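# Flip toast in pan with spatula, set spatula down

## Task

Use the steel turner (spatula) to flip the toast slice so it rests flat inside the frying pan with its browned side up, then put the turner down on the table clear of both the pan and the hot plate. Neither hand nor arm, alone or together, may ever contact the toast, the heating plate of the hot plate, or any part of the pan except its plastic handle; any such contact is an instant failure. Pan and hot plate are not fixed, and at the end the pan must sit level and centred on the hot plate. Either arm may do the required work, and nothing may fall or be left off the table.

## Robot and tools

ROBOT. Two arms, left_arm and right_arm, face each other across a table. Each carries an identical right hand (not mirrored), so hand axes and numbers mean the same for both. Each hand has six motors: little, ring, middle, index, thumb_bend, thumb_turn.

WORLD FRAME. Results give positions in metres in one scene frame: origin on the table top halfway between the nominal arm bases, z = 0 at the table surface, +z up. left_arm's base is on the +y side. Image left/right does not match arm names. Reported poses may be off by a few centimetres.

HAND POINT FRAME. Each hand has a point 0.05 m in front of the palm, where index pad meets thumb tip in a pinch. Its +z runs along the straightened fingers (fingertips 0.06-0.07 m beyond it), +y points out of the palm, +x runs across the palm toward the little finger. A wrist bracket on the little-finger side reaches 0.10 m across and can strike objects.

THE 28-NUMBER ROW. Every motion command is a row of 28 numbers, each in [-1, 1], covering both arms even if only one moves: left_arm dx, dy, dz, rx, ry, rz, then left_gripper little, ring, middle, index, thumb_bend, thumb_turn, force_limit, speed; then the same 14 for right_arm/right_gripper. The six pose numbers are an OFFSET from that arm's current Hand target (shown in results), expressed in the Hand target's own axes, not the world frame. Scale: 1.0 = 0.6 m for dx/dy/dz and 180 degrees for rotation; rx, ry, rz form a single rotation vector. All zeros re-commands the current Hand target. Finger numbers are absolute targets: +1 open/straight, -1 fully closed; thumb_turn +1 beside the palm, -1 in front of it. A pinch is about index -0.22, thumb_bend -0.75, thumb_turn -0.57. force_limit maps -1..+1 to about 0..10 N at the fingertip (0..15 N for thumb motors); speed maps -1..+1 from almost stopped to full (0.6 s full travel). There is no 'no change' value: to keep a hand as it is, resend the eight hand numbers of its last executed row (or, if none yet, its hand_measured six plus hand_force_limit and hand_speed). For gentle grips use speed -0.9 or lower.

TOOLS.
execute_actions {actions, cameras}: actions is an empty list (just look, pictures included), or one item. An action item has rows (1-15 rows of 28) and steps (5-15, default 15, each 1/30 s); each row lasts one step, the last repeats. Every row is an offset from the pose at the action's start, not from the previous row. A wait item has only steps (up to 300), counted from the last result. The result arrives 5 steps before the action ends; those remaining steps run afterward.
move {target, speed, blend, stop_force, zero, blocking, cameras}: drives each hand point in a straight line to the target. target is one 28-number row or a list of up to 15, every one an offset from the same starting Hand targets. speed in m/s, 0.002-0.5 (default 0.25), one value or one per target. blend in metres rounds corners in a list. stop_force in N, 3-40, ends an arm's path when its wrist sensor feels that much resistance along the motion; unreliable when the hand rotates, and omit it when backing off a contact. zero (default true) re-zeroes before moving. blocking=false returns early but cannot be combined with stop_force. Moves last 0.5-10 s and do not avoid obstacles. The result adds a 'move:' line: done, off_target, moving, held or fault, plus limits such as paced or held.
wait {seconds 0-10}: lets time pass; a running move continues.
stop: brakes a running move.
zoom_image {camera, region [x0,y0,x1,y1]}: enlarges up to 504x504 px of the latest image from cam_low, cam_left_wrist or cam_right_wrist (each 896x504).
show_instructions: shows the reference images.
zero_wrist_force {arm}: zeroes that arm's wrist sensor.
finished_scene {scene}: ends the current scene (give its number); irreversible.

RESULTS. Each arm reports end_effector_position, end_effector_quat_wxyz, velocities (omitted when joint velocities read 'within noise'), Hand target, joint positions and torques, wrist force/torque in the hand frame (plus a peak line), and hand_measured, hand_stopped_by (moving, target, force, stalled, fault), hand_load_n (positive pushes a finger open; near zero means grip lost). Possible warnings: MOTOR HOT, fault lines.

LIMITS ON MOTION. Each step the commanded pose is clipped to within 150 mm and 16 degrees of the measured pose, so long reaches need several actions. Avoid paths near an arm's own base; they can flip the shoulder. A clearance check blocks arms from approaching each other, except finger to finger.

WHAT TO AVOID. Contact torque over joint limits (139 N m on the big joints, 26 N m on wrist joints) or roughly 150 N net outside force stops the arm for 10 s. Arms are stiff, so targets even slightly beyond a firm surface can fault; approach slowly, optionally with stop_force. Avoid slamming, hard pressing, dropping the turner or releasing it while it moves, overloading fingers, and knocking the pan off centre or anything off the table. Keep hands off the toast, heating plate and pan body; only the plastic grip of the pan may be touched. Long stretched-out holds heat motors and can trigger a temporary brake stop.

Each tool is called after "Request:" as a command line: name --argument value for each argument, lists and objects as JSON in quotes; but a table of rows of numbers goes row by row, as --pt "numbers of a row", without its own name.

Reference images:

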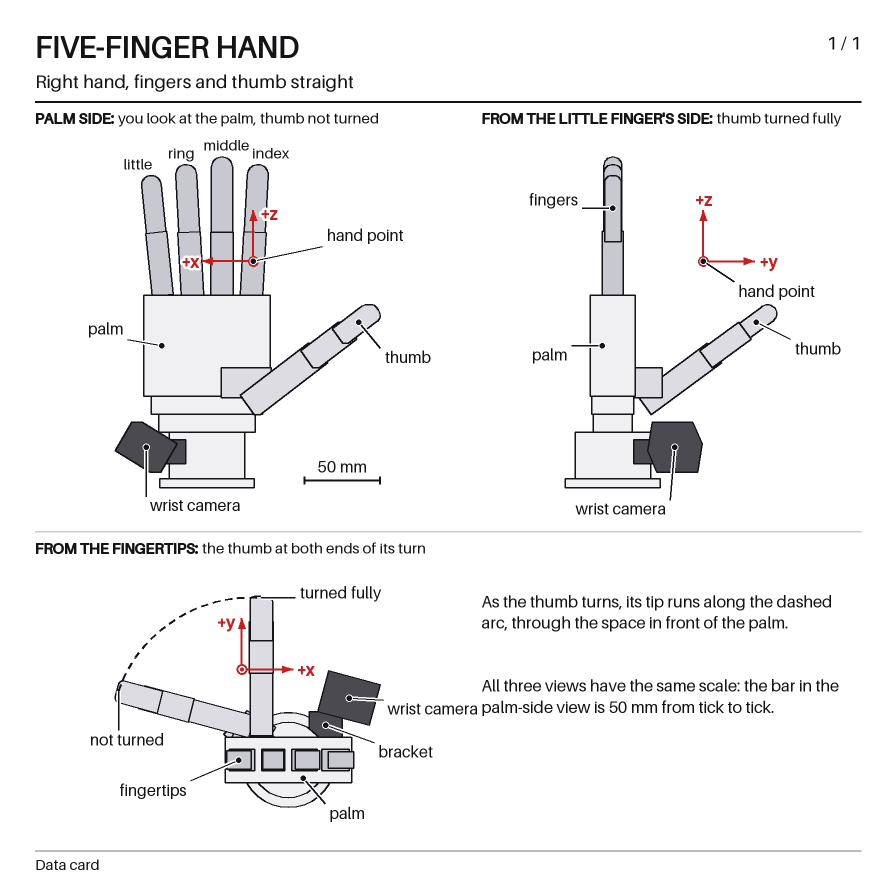

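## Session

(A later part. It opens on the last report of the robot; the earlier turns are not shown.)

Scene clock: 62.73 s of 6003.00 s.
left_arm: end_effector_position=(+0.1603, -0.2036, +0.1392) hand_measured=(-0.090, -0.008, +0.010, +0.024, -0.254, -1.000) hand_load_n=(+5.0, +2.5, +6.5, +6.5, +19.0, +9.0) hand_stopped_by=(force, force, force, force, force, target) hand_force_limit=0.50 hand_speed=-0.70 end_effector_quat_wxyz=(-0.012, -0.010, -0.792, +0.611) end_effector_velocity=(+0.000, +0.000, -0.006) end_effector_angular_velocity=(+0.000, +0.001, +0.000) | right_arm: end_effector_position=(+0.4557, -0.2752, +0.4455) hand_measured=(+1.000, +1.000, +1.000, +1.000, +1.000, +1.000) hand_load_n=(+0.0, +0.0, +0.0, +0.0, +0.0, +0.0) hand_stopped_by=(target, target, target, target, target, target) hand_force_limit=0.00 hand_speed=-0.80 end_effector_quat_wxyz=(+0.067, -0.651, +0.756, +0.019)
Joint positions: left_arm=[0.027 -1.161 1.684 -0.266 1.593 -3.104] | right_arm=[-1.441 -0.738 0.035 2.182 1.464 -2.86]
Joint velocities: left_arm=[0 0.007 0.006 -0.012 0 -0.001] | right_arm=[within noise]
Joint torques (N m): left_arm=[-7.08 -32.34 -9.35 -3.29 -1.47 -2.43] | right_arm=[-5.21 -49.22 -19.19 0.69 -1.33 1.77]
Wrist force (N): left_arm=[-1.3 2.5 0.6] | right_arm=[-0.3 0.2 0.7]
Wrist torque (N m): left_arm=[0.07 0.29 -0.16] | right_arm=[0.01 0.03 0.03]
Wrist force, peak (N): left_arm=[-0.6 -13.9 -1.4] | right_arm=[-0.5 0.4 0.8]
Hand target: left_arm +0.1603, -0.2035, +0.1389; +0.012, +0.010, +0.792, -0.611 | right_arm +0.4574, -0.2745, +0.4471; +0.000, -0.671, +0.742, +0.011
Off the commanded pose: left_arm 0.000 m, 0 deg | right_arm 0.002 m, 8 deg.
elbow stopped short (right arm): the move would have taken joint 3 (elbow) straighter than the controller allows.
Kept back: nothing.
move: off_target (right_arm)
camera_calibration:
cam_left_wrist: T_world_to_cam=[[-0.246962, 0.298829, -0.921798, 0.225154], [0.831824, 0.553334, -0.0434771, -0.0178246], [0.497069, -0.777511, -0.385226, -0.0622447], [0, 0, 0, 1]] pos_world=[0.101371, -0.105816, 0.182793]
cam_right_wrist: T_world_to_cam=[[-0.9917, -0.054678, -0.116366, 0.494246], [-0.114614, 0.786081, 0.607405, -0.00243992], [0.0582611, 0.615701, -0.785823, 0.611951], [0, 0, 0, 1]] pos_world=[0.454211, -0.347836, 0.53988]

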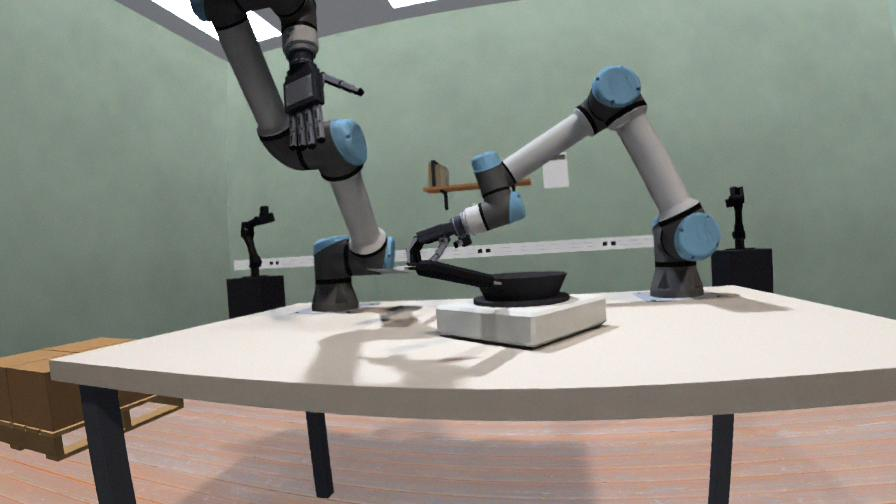

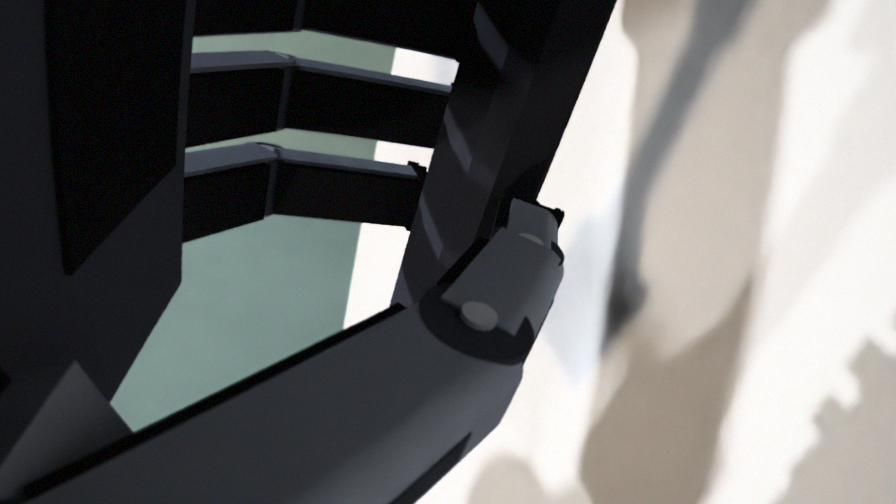

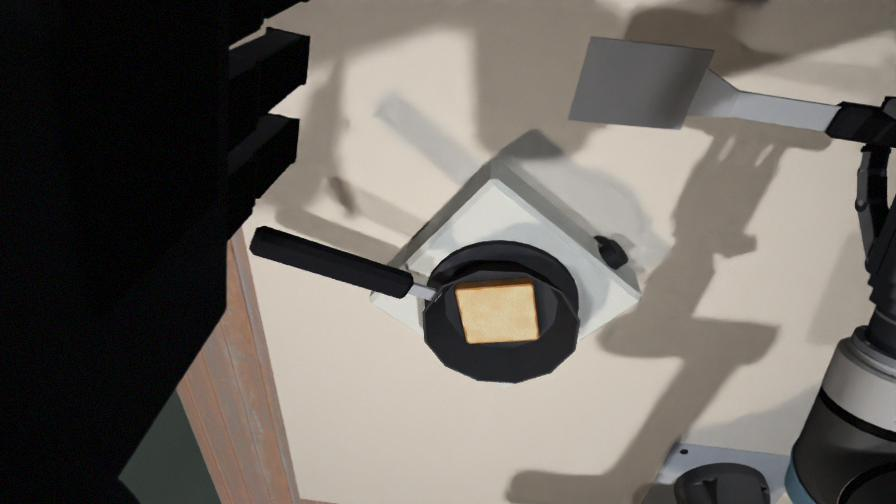

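Request:
move --target '[-0.148,0.0495,0.093,-0.0103,-0.3227,-0.085,-0.7,-0.7,-0.7,-0.7,-0.9,-1,0.5,-0.7,0,0,0,0,0,0,1,1,1,1,1,1,0,-0.8]' --speed 0.2

Request:
zoom_image --camera "cam_low" --region '[330, 200, 490, 330]'

Scene clock: 69.47 s of 6003.00 s.
left_arm: end_effector_position=(+0.2503, -0.2501, +0.0987) hand_measured=(-0.090, -0.008, +0.010, +0.024, -0.254, -1.000) hand_load_n=(+5.0, +2.5, +6.5, +7.0, +19.0, +9.0) hand_stopped_by=(force, force, force, force, force, target) hand_force_limit=0.50 hand_speed=-0.70 end_effector_quat_wxyz=(-0.316, +0.388, -0.690, +0.522) end_effector_velocity=(+0.000, +0.001, +0.000) end_effector_angular_velocity=(+0.001, -0.002, -0.015) | right_arm: end_effector_position=(+0.4557, -0.2752, +0.4455) hand_measured=(+1.000, +1.000, +1.000, +1.000, +1.000, +1.000) hand_load_n=(+0.0, +0.0, +0.0, +0.0, -0.5, +0.0) hand_stopped_by=(target, target, target, target, target, target) hand_force_limit=0.00 hand_speed=-0.80 end_effector_quat_wxyz=(+0.067, -0.651, +0.756, +0.019)
Joint positions: left_arm=[-0.115 -0.645 0.943 0.294 0.474 -3.651] | right_arm=[-1.441 -0.738 0.035 2.182 1.464 -2.86]
Joint velocities: left_arm=[0.001 -0.015 0.028 -0.031 0.012 0.022] | right_arm=[within noise]
Joint torques (N m): left_arm=[5.41 -68.65 -9.34 -1.21 0.76 3] | right_arm=[-5.48 -50.11 -23.62 0.53 -1.51 1.94]
Wrist force (N): left_arm=[-1.6 2.3 0.8] | right_arm=[-0.5 0.5 0.6]
Wrist torque (N m): left_arm=[0.03 0.30 -0.19] | right_arm=[0.06 0.06 0.03]
Wrist force, peak (N): left_arm=[-1.4 2.8 0.9] | right_arm=[-0.3 0.6 0.8]
Hand target: left_arm +0.2503, -0.2500, +0.0987; +0.316, -0.388, +0.690, -0.522 | right_arm +0.4574, -0.2745, +0.4471; +0.000, -0.671, +0.742, +0.011
Off the commanded pose: left_arm 0.000 m, 0 deg | right_arm 0.002 m, 8 deg.
elbow stopped short (right arm): the move would have taken joint 3 (elbow) straighter than the controller allows.
Kept back: nothing.
move: off_target (right_arm)
camera_calibration:
cam_left_wrist: T_world_to_cam=[[-0.383172, -0.0651337, -0.921378, 0.166981], [-0.0654233, 0.996919, -0.0432663, 0.266691], [0.921357, 0.0437011, -0.386253, -0.0594662], [0, 0, 0, 1]] pos_world=[0.13622, -0.252395, 0.142422]
cam_right_wrist: T_world_to_cam=[[-0.991702, -0.0546956, -0.116345, 0.494228], [-0.114614, 0.786093, 0.607389, -0.00242651], [0.0582366, 0.615683, -0.785839, 0.611962], [0, 0, 0, 1]] pos_world=[0.45421, -0.347835, 0.539879]

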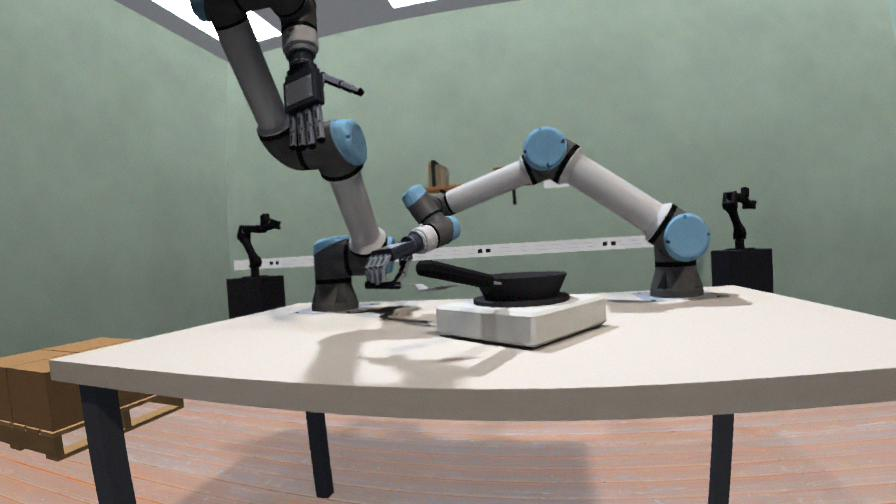

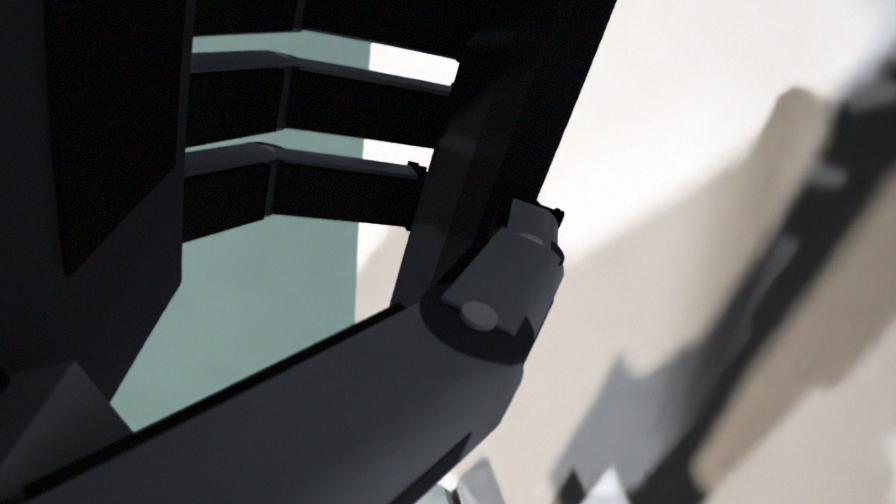

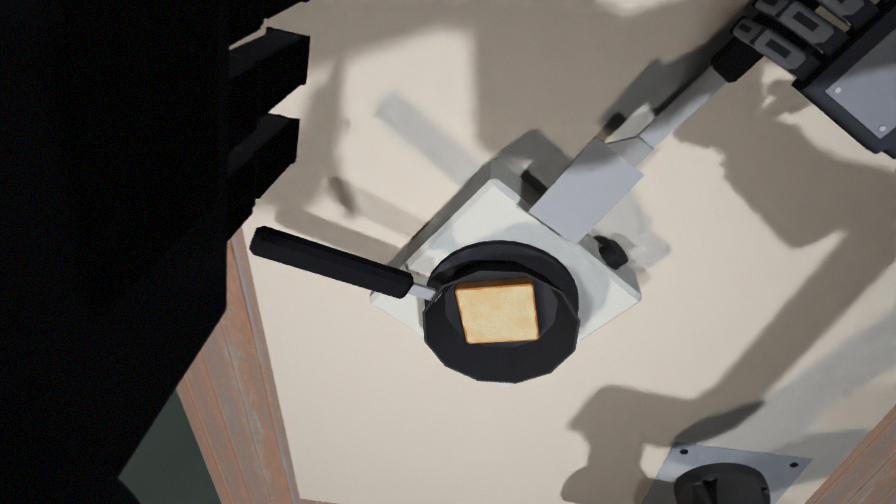

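Scaled by 3.150.

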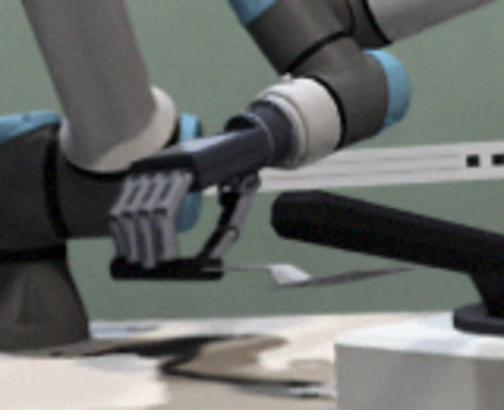

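Request:
zoom_image --camera "cam_right_wrist" --region '[400, 220, 610, 400]'

Request:
zoom_image --camera "cam_low" --region '[430, 250, 620, 350]'

Scaled by 2.400.

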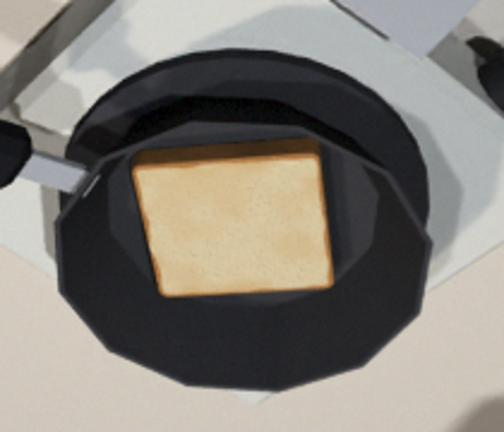

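Scaled by 2.653.

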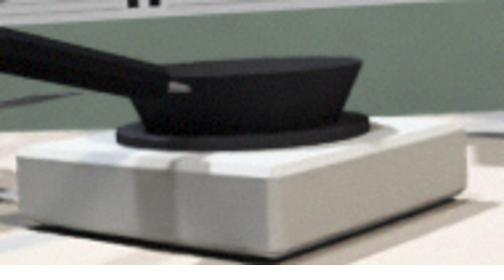

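Request:
move --target '[0.04,0.1157,0.0322,0,0,0,-0.7,-0.7,-0.7,-0.7,-0.9,-1,0.5,-0.7,0,0,0,0,0,0,1,1,1,1,1,1,0,-0.8]' --speed 0.12

Request:
zoom_image --camera "cam_low" --region '[330, 230, 490, 340]'

Scene clock: 73.53 s of 6003.00 s.
left_arm: end_effector_position=(+0.2401, -0.2696, +0.0261) hand_measured=(-0.090, -0.008, +0.010, +0.024, -0.254, -1.000) hand_load_n=(+5.5, +2.5, +7.0, +7.0, +19.5, +9.5) hand_stopped_by=(force, force, force, force, force, target) hand_force_limit=0.50 hand_speed=-0.70 end_effector_quat_wxyz=(-0.316, +0.388, -0.690, +0.523) end_effector_velocity=(+0.000, +0.001, +0.001) end_effector_angular_velocity=(+0.002, +0.000, -0.001) | right_arm: end_effector_position=(+0.4557, -0.2752, +0.4455) hand_measured=(+1.000, +1.000, +1.000, +1.000, +1.000, +1.000) hand_load_n=(+0.0, +0.0, -0.5, +0.0, +0.0, +0.0) hand_stopped_by=(target, target, target, target, target, target) hand_force_limit=0.00 hand_speed=-0.80 end_effector_quat_wxyz=(+0.067, -0.651, +0.756, +0.019)
Joint positions: left_arm=[-0.127 -0.517 0.892 0.23 0.464 -3.664] | right_arm=[-1.441 -0.738 0.035 2.182 1.464 -2.86]
Joint velocities: left_arm=[-0.001 -0.004 0.005 0.001 0 0] | right_arm=[within noise]
Joint torques (N m): left_arm=[8.39 -70.85 -8.07 2.61 -1.4 -0.14] | right_arm=[-3.43 -48.68 -26.72 1.5 -0.35 1.38]
Wrist force (N): left_arm=[-1.6 2.5 0.8] | right_arm=[-0.1 0.4 0.6]
Wrist torque (N m): left_arm=[0.09 0.29 -0.18] | right_arm=[0.03 0.00 0.04]
Wrist force, peak (N): left_arm=[-0.7 4.1 1.2] | right_arm=[-0.2 0.6 0.7]
Hand target: left_arm +0.2403, -0.2694, +0.0260; +0.316, -0.388, +0.690, -0.522 | right_arm +0.4574, -0.2745, +0.4471; +0.000, -0.671, +0.742, +0.011
Off the commanded pose: left_arm 0.000 m, 0 deg | right_arm 0.002 m, 8 deg.
elbow stopped short (right arm): the move would have taken joint 3 (elbow) straighter than the controller allows.
Kept back: nothing.
move: off_target (right_arm)
camera_calibration:
cam_left_wrist: T_world_to_cam=[[-0.382892, -0.0653559, -0.921478, 0.0947967], [-0.0649229, 0.996932, -0.0437307, 0.28223], [0.921509, 0.0430809, -0.38596, -0.0774636], [0, 0, 0, 1]] pos_world=[0.126004, -0.271831, 0.0697974]
cam_right_wrist: T_world_to_cam=[[-0.991698, -0.0546424, -0.116403, 0.494282], [-0.114611, 0.786051, 0.607444, -0.00247295], [0.0583063, 0.615742, -0.785788, 0.611922], [0, 0, 0, 1]] pos_world=[0.454216, -0.347834, 0.539879]

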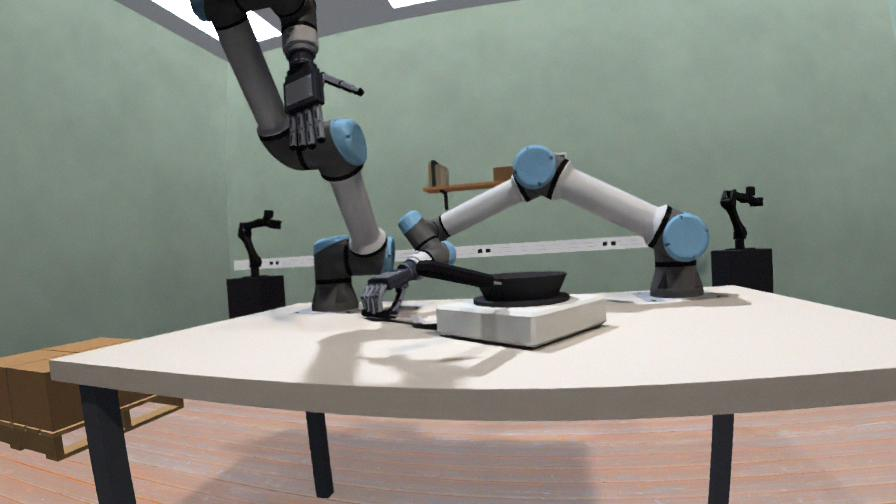

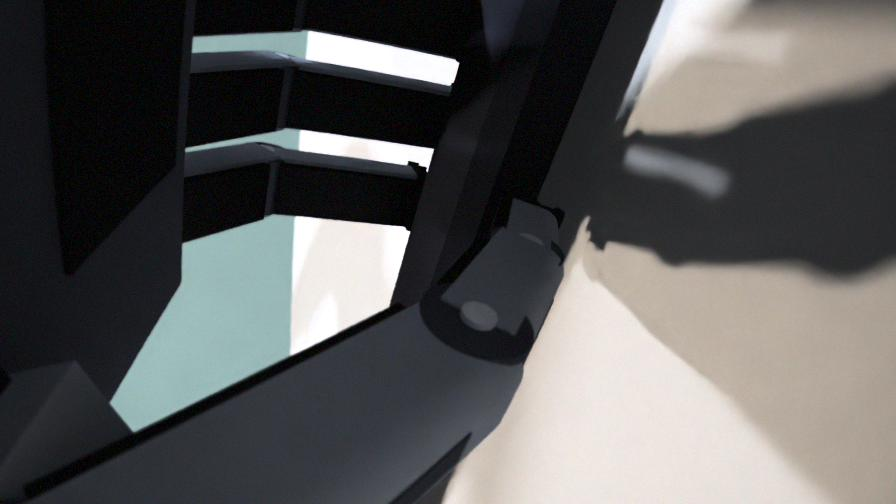

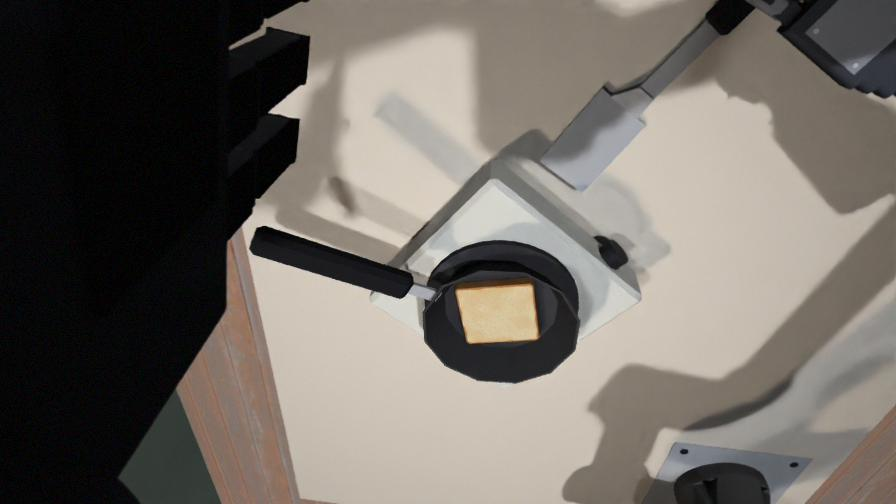

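Scaled by 3.150.

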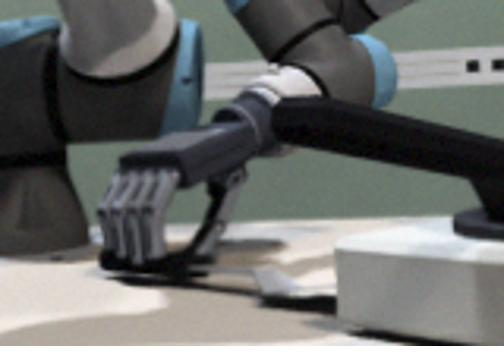

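Request:
move --target '[0.0,0.0194,0.005,0,0,0,-0.7,-0.7,-0.7,-0.7,-0.9,-1,0.5,-0.7,0,0,0,0,0,0,1,1,1,1,1,1,0,-0.8]' --speed 0.015 --stop_force 4

Request:
zoom_image --camera "cam_low" --region '[330, 230, 490, 340]'

Scene clock: 79.07 s of 6003.00 s.
left_arm: end_effector_position=(+0.2403, -0.2692, +0.0202) hand_measured=(-0.090, -0.008, +0.010, +0.024, -0.254, -1.000) hand_load_n=(+6.5, +4.0, +7.5, +8.5, +16.5, +9.0) hand_stopped_by=(force, force, force, force, force, target) hand_force_limit=0.50 hand_speed=-0.70 end_effector_quat_wxyz=(-0.316, +0.388, -0.690, +0.523) | right_arm: end_effector_position=(+0.4557, -0.2752, +0.4455) hand_measured=(+1.000, +1.000, +1.000, +1.000, +1.000, +1.000) hand_load_n=(+0.0, +0.0, +0.0, +0.0, +0.0, +0.0) hand_stopped_by=(target, target, target, target, target, target) hand_force_limit=0.00 hand_speed=-0.80 end_effector_quat_wxyz=(+0.067, -0.651, +0.756, +0.019)
Joint positions: left_arm=[-0.127 -0.511 0.896 0.22 0.464 -3.664] | right_arm=[-1.441 -0.738 0.035 2.182 1.464 -2.86]
Joint velocities: within noise
Joint torques (N m): left_arm=[8.12 -68.39 -29 2.34 1 2.36] | right_arm=[-5.7 -50.02 -26.73 0.75 -1.34 1.97]
Wrist force (N): left_arm=[-1.0 -1.5 0.3] | right_arm=[-0.2 0.3 0.5]
Wrist torque (N m): left_arm=[0.01 0.16 -0.03] | right_arm=[0.03 0.02 0.04]
Wrist force, peak (N): left_arm=[-1.3 3.0 0.9] | right_arm=[-0.4 0.4 0.8]
Hand target: left_arm +0.2403, -0.2693, +0.0202; +0.316, -0.388, +0.690, -0.523 (not the last commanded pose) | right_arm +0.4574, -0.2745, +0.4471; +0.000, -0.671, +0.742, +0.011
Off the commanded pose: left_arm 0.006 m, 0 deg | right_arm 0.002 m, 8 deg.
elbow stopped short (right arm): the move would have taken joint 3 (elbow) straighter than the controller allows.
Kept back: nothing.
move: contact (left_arm), off_target (right_arm)
camera_calibration:
cam_left_wrist: T_world_to_cam=[[-0.382845, -0.0649759, -0.921525, 0.0894997], [-0.0649937, 0.996946, -0.0432923, 0.281679], [0.921523, 0.043319, -0.385899, -0.0799196], [0, 0, 0, 1]] pos_world=[0.12622, -0.271541, 0.0638298]
cam_right_wrist: T_world_to_cam=[[-0.991702, -0.0547021, -0.11634, 0.494223], [-0.114615, 0.786098, 0.607383, -0.00242106], [0.0582295, 0.615677, -0.785844, 0.611966], [0, 0, 0, 1]] pos_world=[0.45421, -0.347835, 0.539878]

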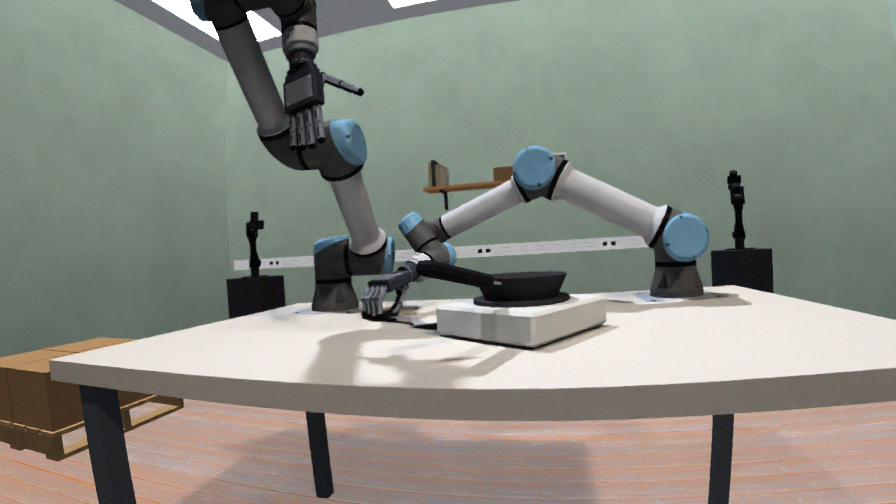

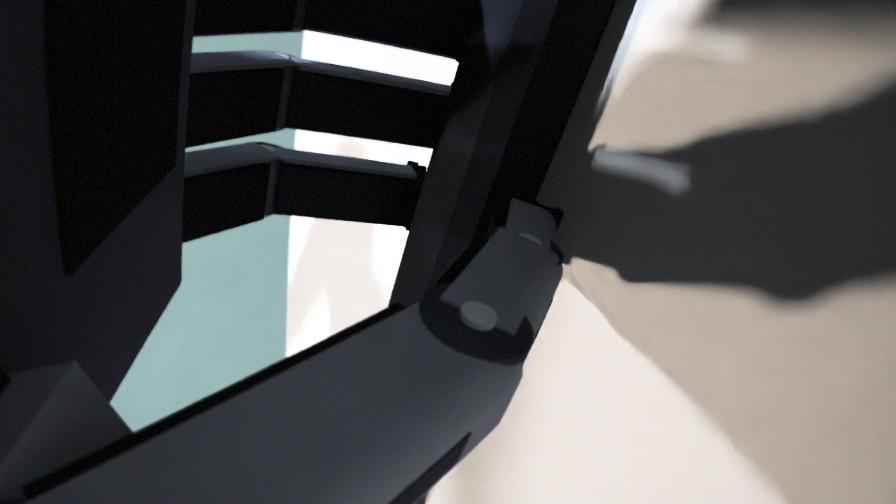

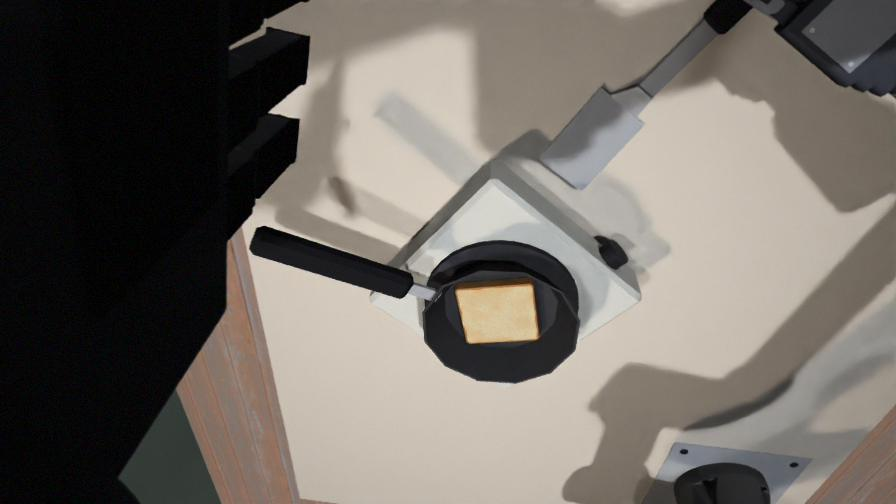

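Scaled by 3.150.

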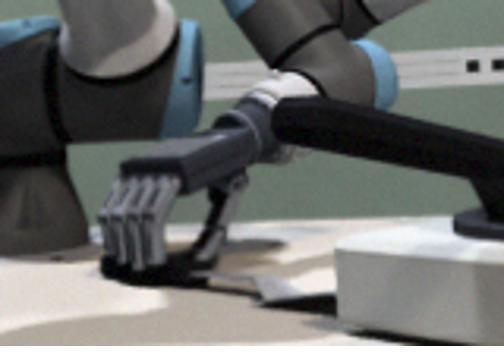

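Request:
move --pt "0 0 0 0 0 0 0.08 0.08 0.08 0.08 0.0 -1 0.5 -0.3 0 0 0 0 0 0 1 1 1 1 1 1 0 -0.8" --pt "0 -0.0323 -0.0083 0 0 0 0.08 0.08 0.08 0.08 0.0 -1 0.5 -0.3 0 0 0 0 0 0 1 1 1 1 1 1 0 -0.8" --pt "0 -0.161 -0.0417 0 0 0 0.08 0.08 0.08 0.08 0.0 -1 0.5 -0.3 0 0 0 0 0 0 1 1 1 1 1 1 0 -0.8" --speed '[0.03,0.03,0.15]'

Request:
zoom_image --camera "cam_low" --region '[330, 230, 490, 340]'

Scene clock: 82.07 s of 6003.00 s.
left_arm: end_effector_position=(+0.2391, -0.2721, +0.1200) hand_measured=(+0.080, +0.080, +0.080, +0.080, -0.010, -1.000) hand_load_n=(+0.0, +0.0, +0.0, +0.0, +0.0, +0.0) hand_stopped_by=(target, target, target, target, stalled, target) hand_force_limit=0.50 hand_speed=-0.30 end_effector_quat_wxyz=(-0.316, +0.388, -0.690, +0.523) end_effector_velocity=(+0.000, +0.000, -0.002) end_effector_angular_velocity=(-0.001, +0.000, +0.000) | right_arm: end_effector_position=(+0.4557, -0.2752, +0.4455) hand_measured=(+1.000, +1.000, +1.000, +1.000, +1.000, +1.000) hand_load_n=(+0.5, +0.0, +0.0, +0.0, +0.0, +0.0) hand_stopped_by=(target, target, target, target, target, target) hand_force_limit=0.00 hand_speed=-0.80 end_effector_quat_wxyz=(+0.067, -0.651, +0.756, +0.019)
Joint positions: left_arm=[-0.128 -0.593 0.79 0.408 0.463 -3.665] | right_arm=[-1.441 -0.738 0.035 2.182 1.464 -2.86]
Joint velocities: left_arm=[-0.001 0.001 0.005 -0.006 0 0] | right_arm=[within noise]
Joint torques (N m): left_arm=[-8.58 -54.62 -9.31 -1.34 -2.67 -1.89] | right_arm=[1.45 -44.99 -26.32 3.2 1.18 -0.34]
Wrist force (N): left_arm=[-1.4 0.8 0.2] | right_arm=[-0.2 0.3 0.8]
Wrist torque (N m): left_arm=[0.10 0.21 0.00] | right_arm=[0.01 0.01 0.04]
Wrist force, peak (N): left_arm=[-2.0 -8.7 1.6] | right_arm=[-0.5 0.7 0.6]
Hand target: left_arm +0.2392, -0.2721, +0.1199; +0.316, -0.388, +0.690, -0.523 | right_arm +0.4574, -0.2745, +0.4471; +0.000, -0.671, +0.742, +0.011
Off the commanded pose: left_arm 0.000 m, 0 deg | right_arm 0.002 m, 8 deg.
elbow stopped short (right arm): the move would have taken joint 3 (elbow) straighter than the controller allows.
Kept back: nothing.
move: off_target (right_arm)
camera_calibration:
cam_left_wrist: T_world_to_cam=[[-0.382921, -0.0652181, -0.921476, 0.180757], [-0.0650244, 0.996933, -0.0435377, 0.288841], [0.92149, 0.0432469, -0.385988, -0.0401955], [0, 0, 0, 1]] pos_world=[0.125037, -0.274428, 0.163624]
cam_right_wrist: T_world_to_cam=[[-0.991703, -0.0546474, -0.116353, 0.494248], [-0.11458, 0.786106, 0.607379, -0.00242843], [0.0582742, 0.615672, -0.785845, 0.611958], [0, 0, 0, 1]] pos_world=[0.454208, -0.347847, 0.539887]

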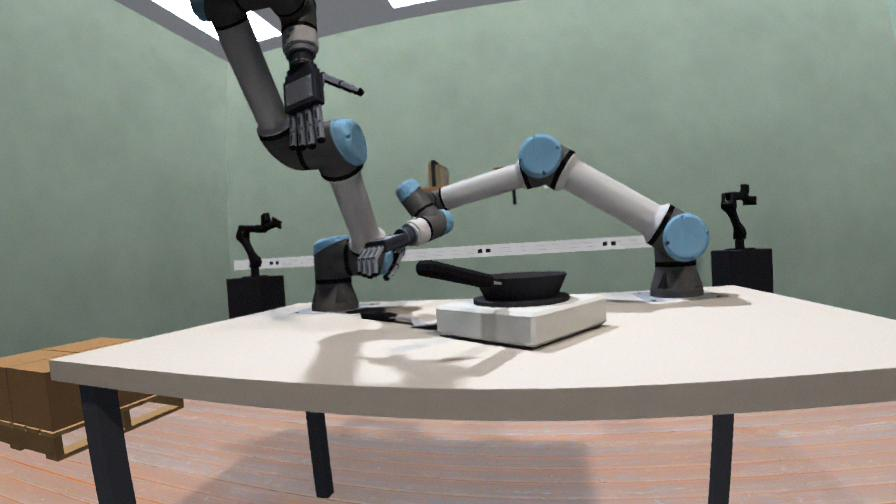

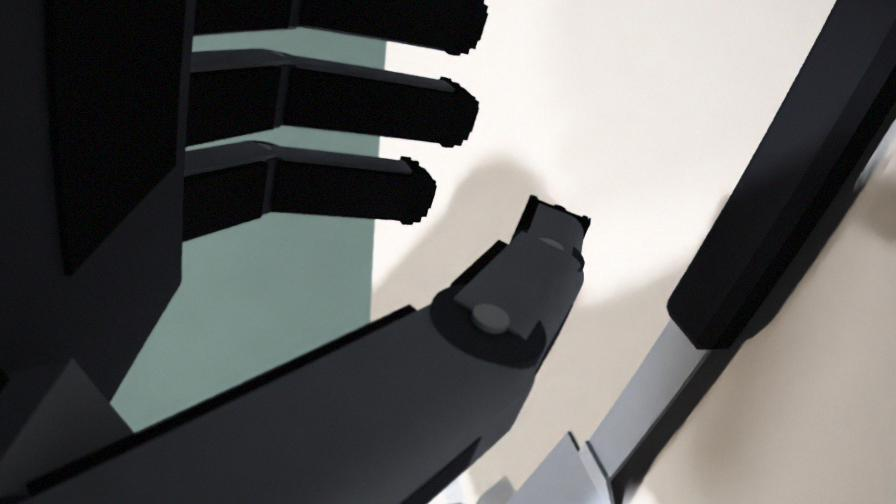

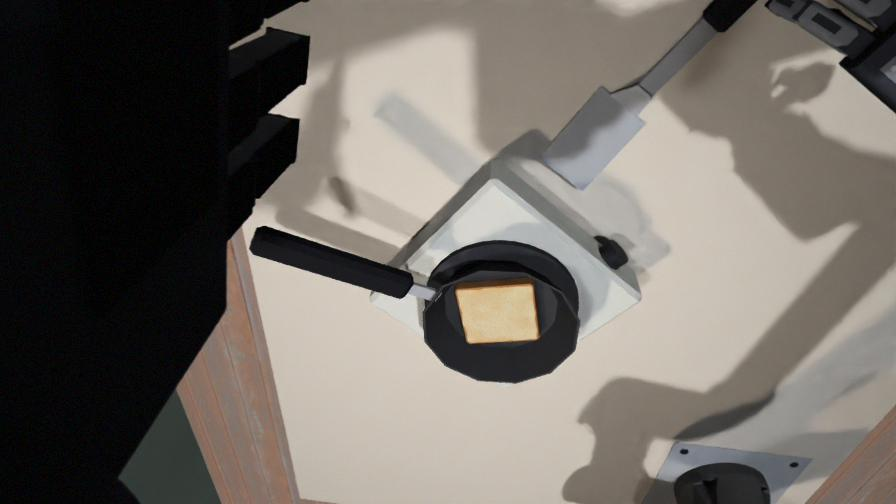

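Scaled by 3.150.

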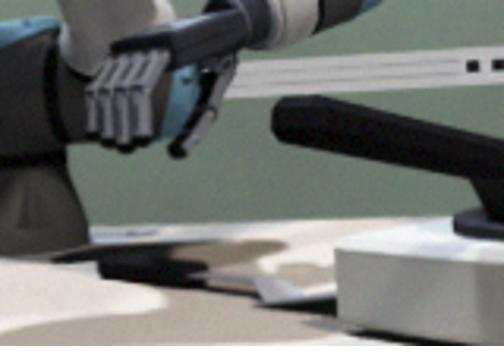

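Request:
move --pt "0 -0.1936 -0.05 0 0 0 1 1 1 1 1 1 0 -0.3 0 0 0 0 0 0 1 1 1 1 1 1 0 -0.8" --pt "-0.985 -0.402 -0.642 -0.2937 0.3497 0.459 1 1 1 1 1 1 0 -0.3 0 0 0 0 0 0 1 1 1 1 1 1 0 -0.8" --speed 0.3 --blend '[0.03,0]'

Scene clock: 86.90 s of 6003.00 s.
left_arm: end_effector_position=(+0.2598, +0.3863, +0.4690) hand_measured=(+1.000, +1.000, +1.000, +1.000, +1.000, +1.000) hand_load_n=(+0.0, +0.0, +0.0, +0.0, +0.0, +0.0) hand_stopped_by=(target, target, target, target, target, target) hand_force_limit=0.00 hand_speed=-0.30 end_effector_quat_wxyz=(+0.014, +0.330, +0.944, +0.004) | right_arm: end_effector_position=(+0.4557, -0.2752, +0.4455) hand_measured=(+1.000, +1.000, +1.000, +1.000, +1.000, +1.000) hand_load_n=(+0.0, +0.0, +0.0, +0.0, +0.0, +0.0) hand_stopped_by=(target, target, target, target, target, target) hand_force_limit=0.00 hand_speed=-0.80 end_effector_quat_wxyz=(+0.067, -0.651, +0.756, +0.019)
Joint positions: left_arm=[0.427 -1.688 1.339 1.906 1.545 -2.039] | right_arm=[-1.441 -0.738 0.035 2.182 1.464 -2.86]
Joint velocities: within noise
Joint torques (N m): left_arm=[-6.81 -9.2 -29.94 3.13 1.6 -0.4] | right_arm=[-0.16 -48.83 -25.39 3.1 1.18 -1.83]
Wrist force (N): left_arm=[-0.5 2.5 -0.4] | right_arm=[-0.3 0.4 0.6]
Wrist torque (N m): left_arm=[0.40 0.08 0.05] | right_arm=[0.03 0.03 0.03]
Wrist force, peak (N): left_arm=[0.3 3.7 -0.9] | right_arm=[0.0 0.2 1.0]
Hand target: left_arm +0.2598, +0.3863, +0.4691; +0.014, +0.330, +0.944, +0.004 | right_arm +0.4574, -0.2745, +0.4471; +0.000, -0.671, +0.742, +0.011
Off the commanded pose: left_arm 0.000 m, 0 deg | right_arm 0.002 m, 8 deg.
elbow stopped short (right arm): the move would have taken joint 3 (elbow) straighter than the controller allows.
Kept back: nothing.
move: off_target (right_arm)
camera_calibration:
cam_left_wrist: T_world_to_cam=[[0.3812, 0.922178, 0.0653799, -0.489566], [0.762335, -0.353557, 0.542072, -0.318972], [0.523003, -0.156796, -0.837785, 0.43972], [0, 0, 0, 1]] pos_world=[0.199811, 0.407639, 0.573305]
cam_right_wrist: T_world_to_cam=[[-0.991703, -0.0547089, -0.116325, 0.494213], [-0.11461, 0.786107, 0.607372, -0.00241223], [0.0582151, 0.615665, -0.785855, 0.611975], [0, 0, 0, 1]] pos_world=[0.45421, -0.347837, 0.539878]

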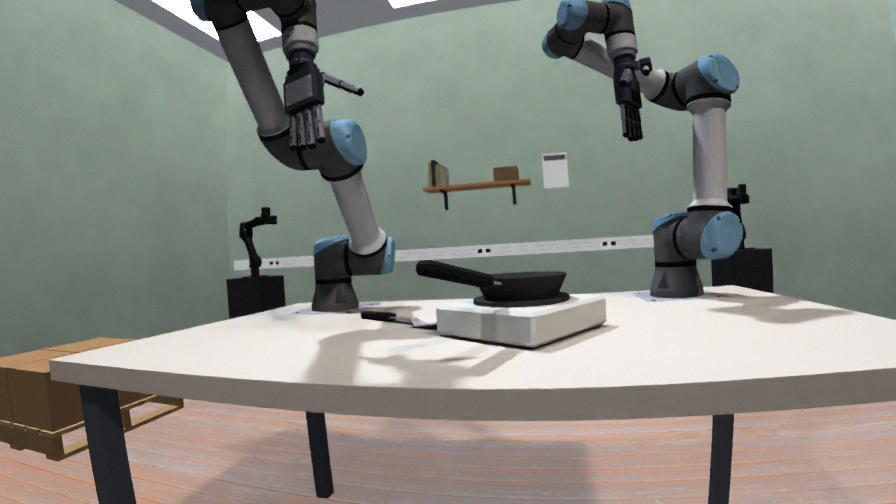

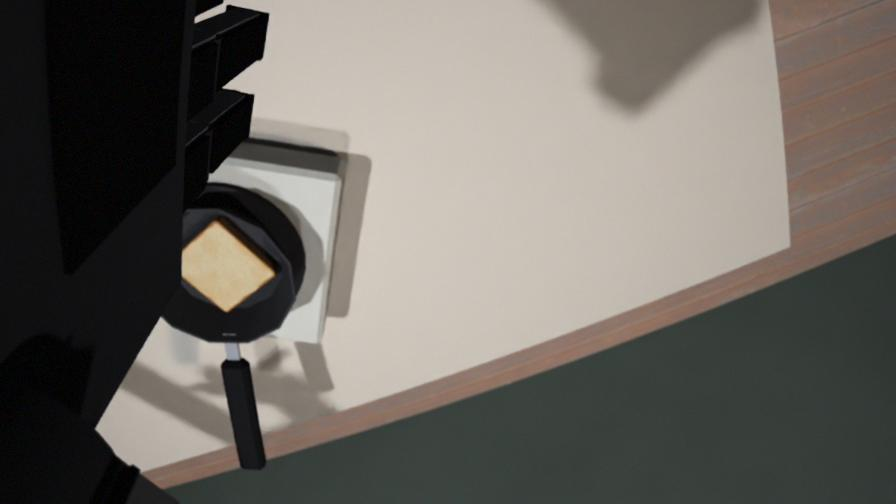

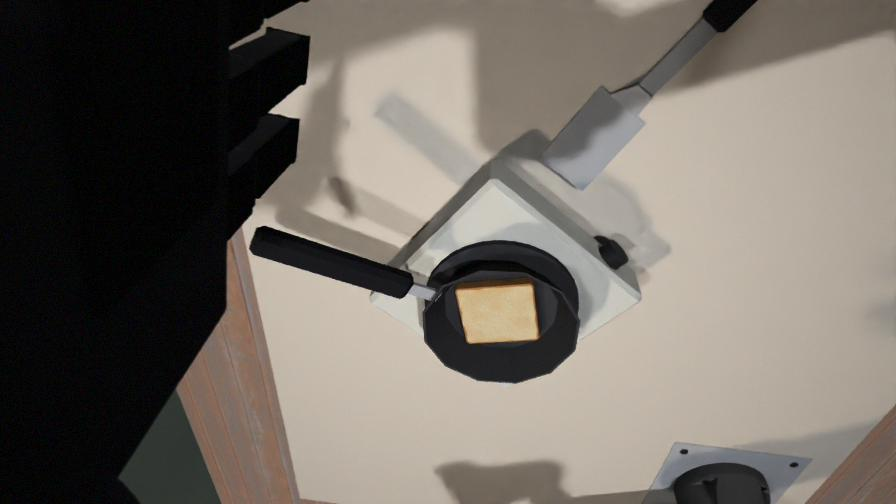

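Request:
move --target '[0,0,0,0,0,0,1,1,1,1,1,1,0,-0.3,0.0285,0.338,0.5503,0.4178,0.0942,0.1327,0.08,0.08,0.08,0.08,0.0,-1,0,0.5]' --speed 0.25

Request:
zoom_image --camera "cam_low" --region '[330, 200, 490, 340]'

Scene clock: 90.73 s of 6003.00 s.
left_arm: end_effector_position=(+0.2598, +0.3863, +0.4691) hand_measured=(+1.000, +1.000, +1.000, +1.000, +1.000, +1.000) hand_load_n=(+0.0, +0.0, +0.0, +0.0, +0.0, +0.0) hand_stopped_by=(target, target, target, target, target, target) hand_force_limit=0.00 hand_speed=-0.30 end_effector_quat_wxyz=(+0.014, +0.330, +0.944, +0.004) | right_arm: end_effector_position=(+0.2491, -0.2659, +0.1200) hand_measured=(+0.080, +0.080, +0.080, +0.080, +0.000, -1.000) hand_load_n=(+0.0, +0.0, +0.0, +0.0, +0.0, +0.0) hand_stopped_by=(target, target, target, target, target, target) hand_force_limit=0.00 hand_speed=0.50 end_effector_quat_wxyz=(+0.301, -0.370, +0.700, -0.531) end_effector_velocity=(+0.000, +0.001, -0.001) end_effector_angular_velocity=(+0.002, +0.000, +0.010)
Joint positions: left_arm=[0.427 -1.688 1.339 1.906 1.545 -2.039] | right_arm=[-0.477 -1.04 1.993 0.942 2.869 -1.205]
Joint velocities: left_arm=[within noise] | right_arm=[0.001 -0.005 0 -0.027 0.002 -0.031]
Joint torques (N m): left_arm=[-9.1 -4.84 -27.58 3.74 1.67 2.72] | right_arm=[5.07 -37.94 -15.17 0.55 2.68 -1.95]
Wrist force (N): left_arm=[-0.3 2.6 -0.2] | right_arm=[0.6 0.2 0.3]
Wrist torque (N m): left_arm=[0.41 0.04 0.07] | right_arm=[0.20 -0.05 0.05]
Wrist force, peak (N): left_arm=[-0.5 2.9 -0.3] | right_arm=[1.3 1.6 -0.1]
Hand target: left_arm +0.2598, +0.3863, +0.4691; +0.014, +0.330, +0.944, +0.004 | right_arm +0.2491, -0.2659, +0.1200; +0.302, -0.370, +0.700, -0.530
Off the commanded pose: left_arm 0.000 m, 0 deg | right_arm 0.000 m, 0 deg.
Kept back: nothing.
move: done
camera_calibration:
cam_left_wrist: T_world_to_cam=[[0.381546, 0.922025, 0.0655237, -0.489685], [0.762249, -0.353941, 0.541943, -0.318749], [0.522877, -0.156831, -0.837857, 0.439864], [0, 0, 0, 1]] pos_world=[0.199808, 0.407667, 0.573373]
cam_right_wrist: T_world_to_cam=[[-0.282159, -0.0345245, -0.958746, 0.181635], [-0.00889595, 0.999403, -0.0333704, 0.271566], [0.959327, -0.000886803, -0.282297, -0.0863756], [0, 0, 0, 1]] pos_world=[0.136528, -0.26521, 0.15882]

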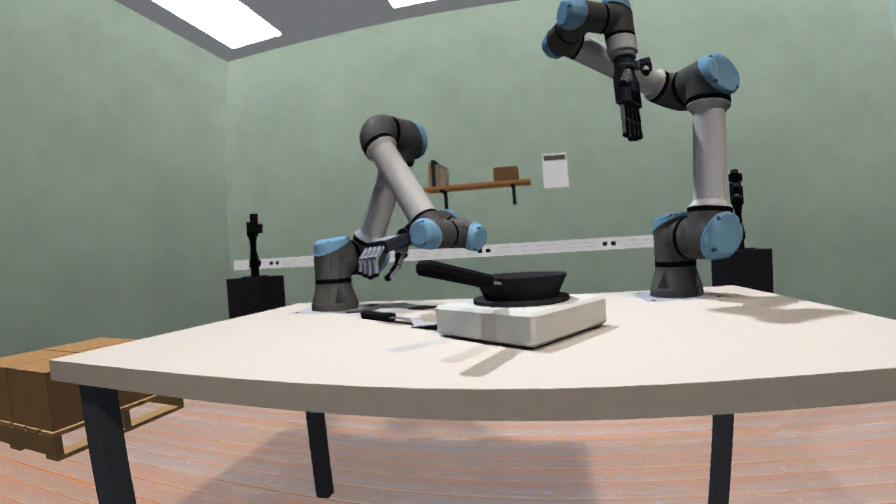

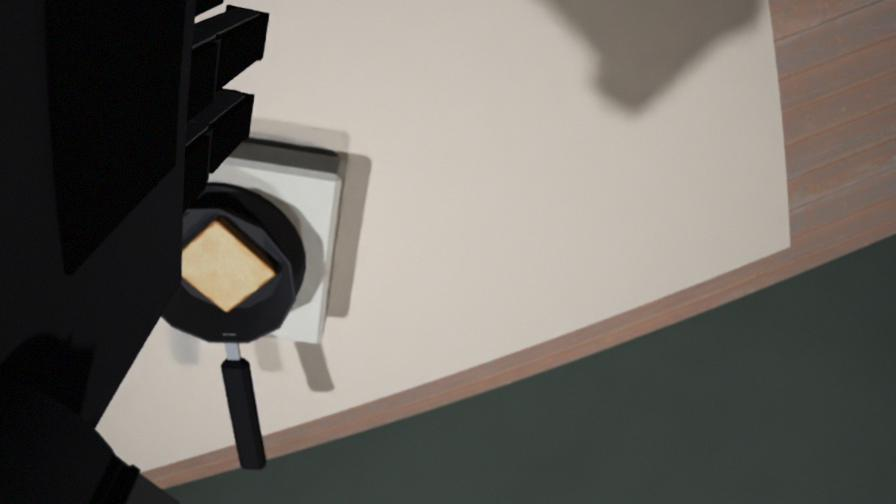

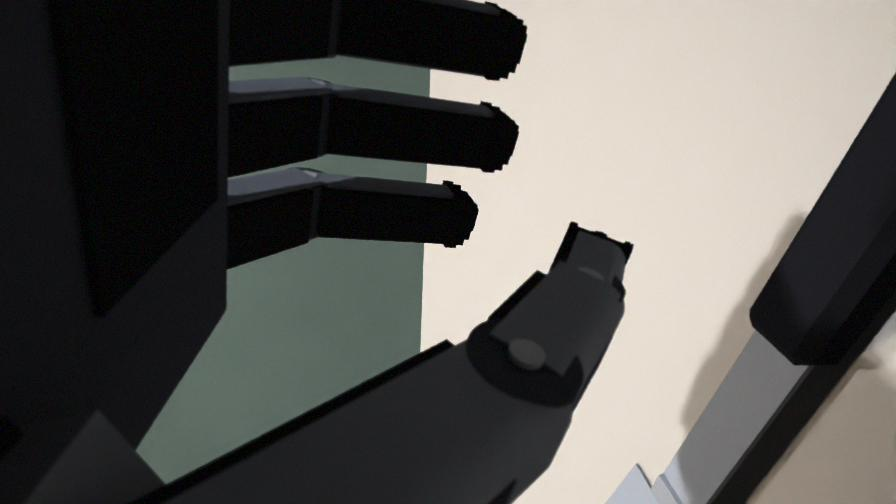

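Scaled by 3.150.

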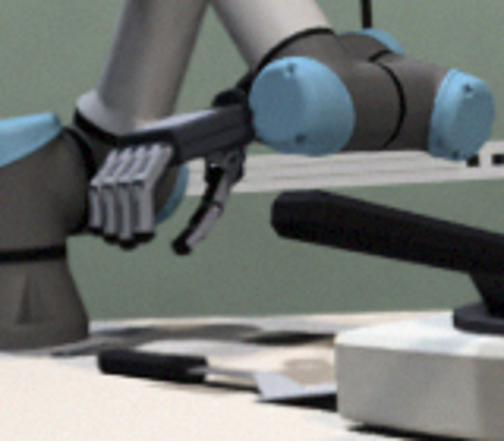

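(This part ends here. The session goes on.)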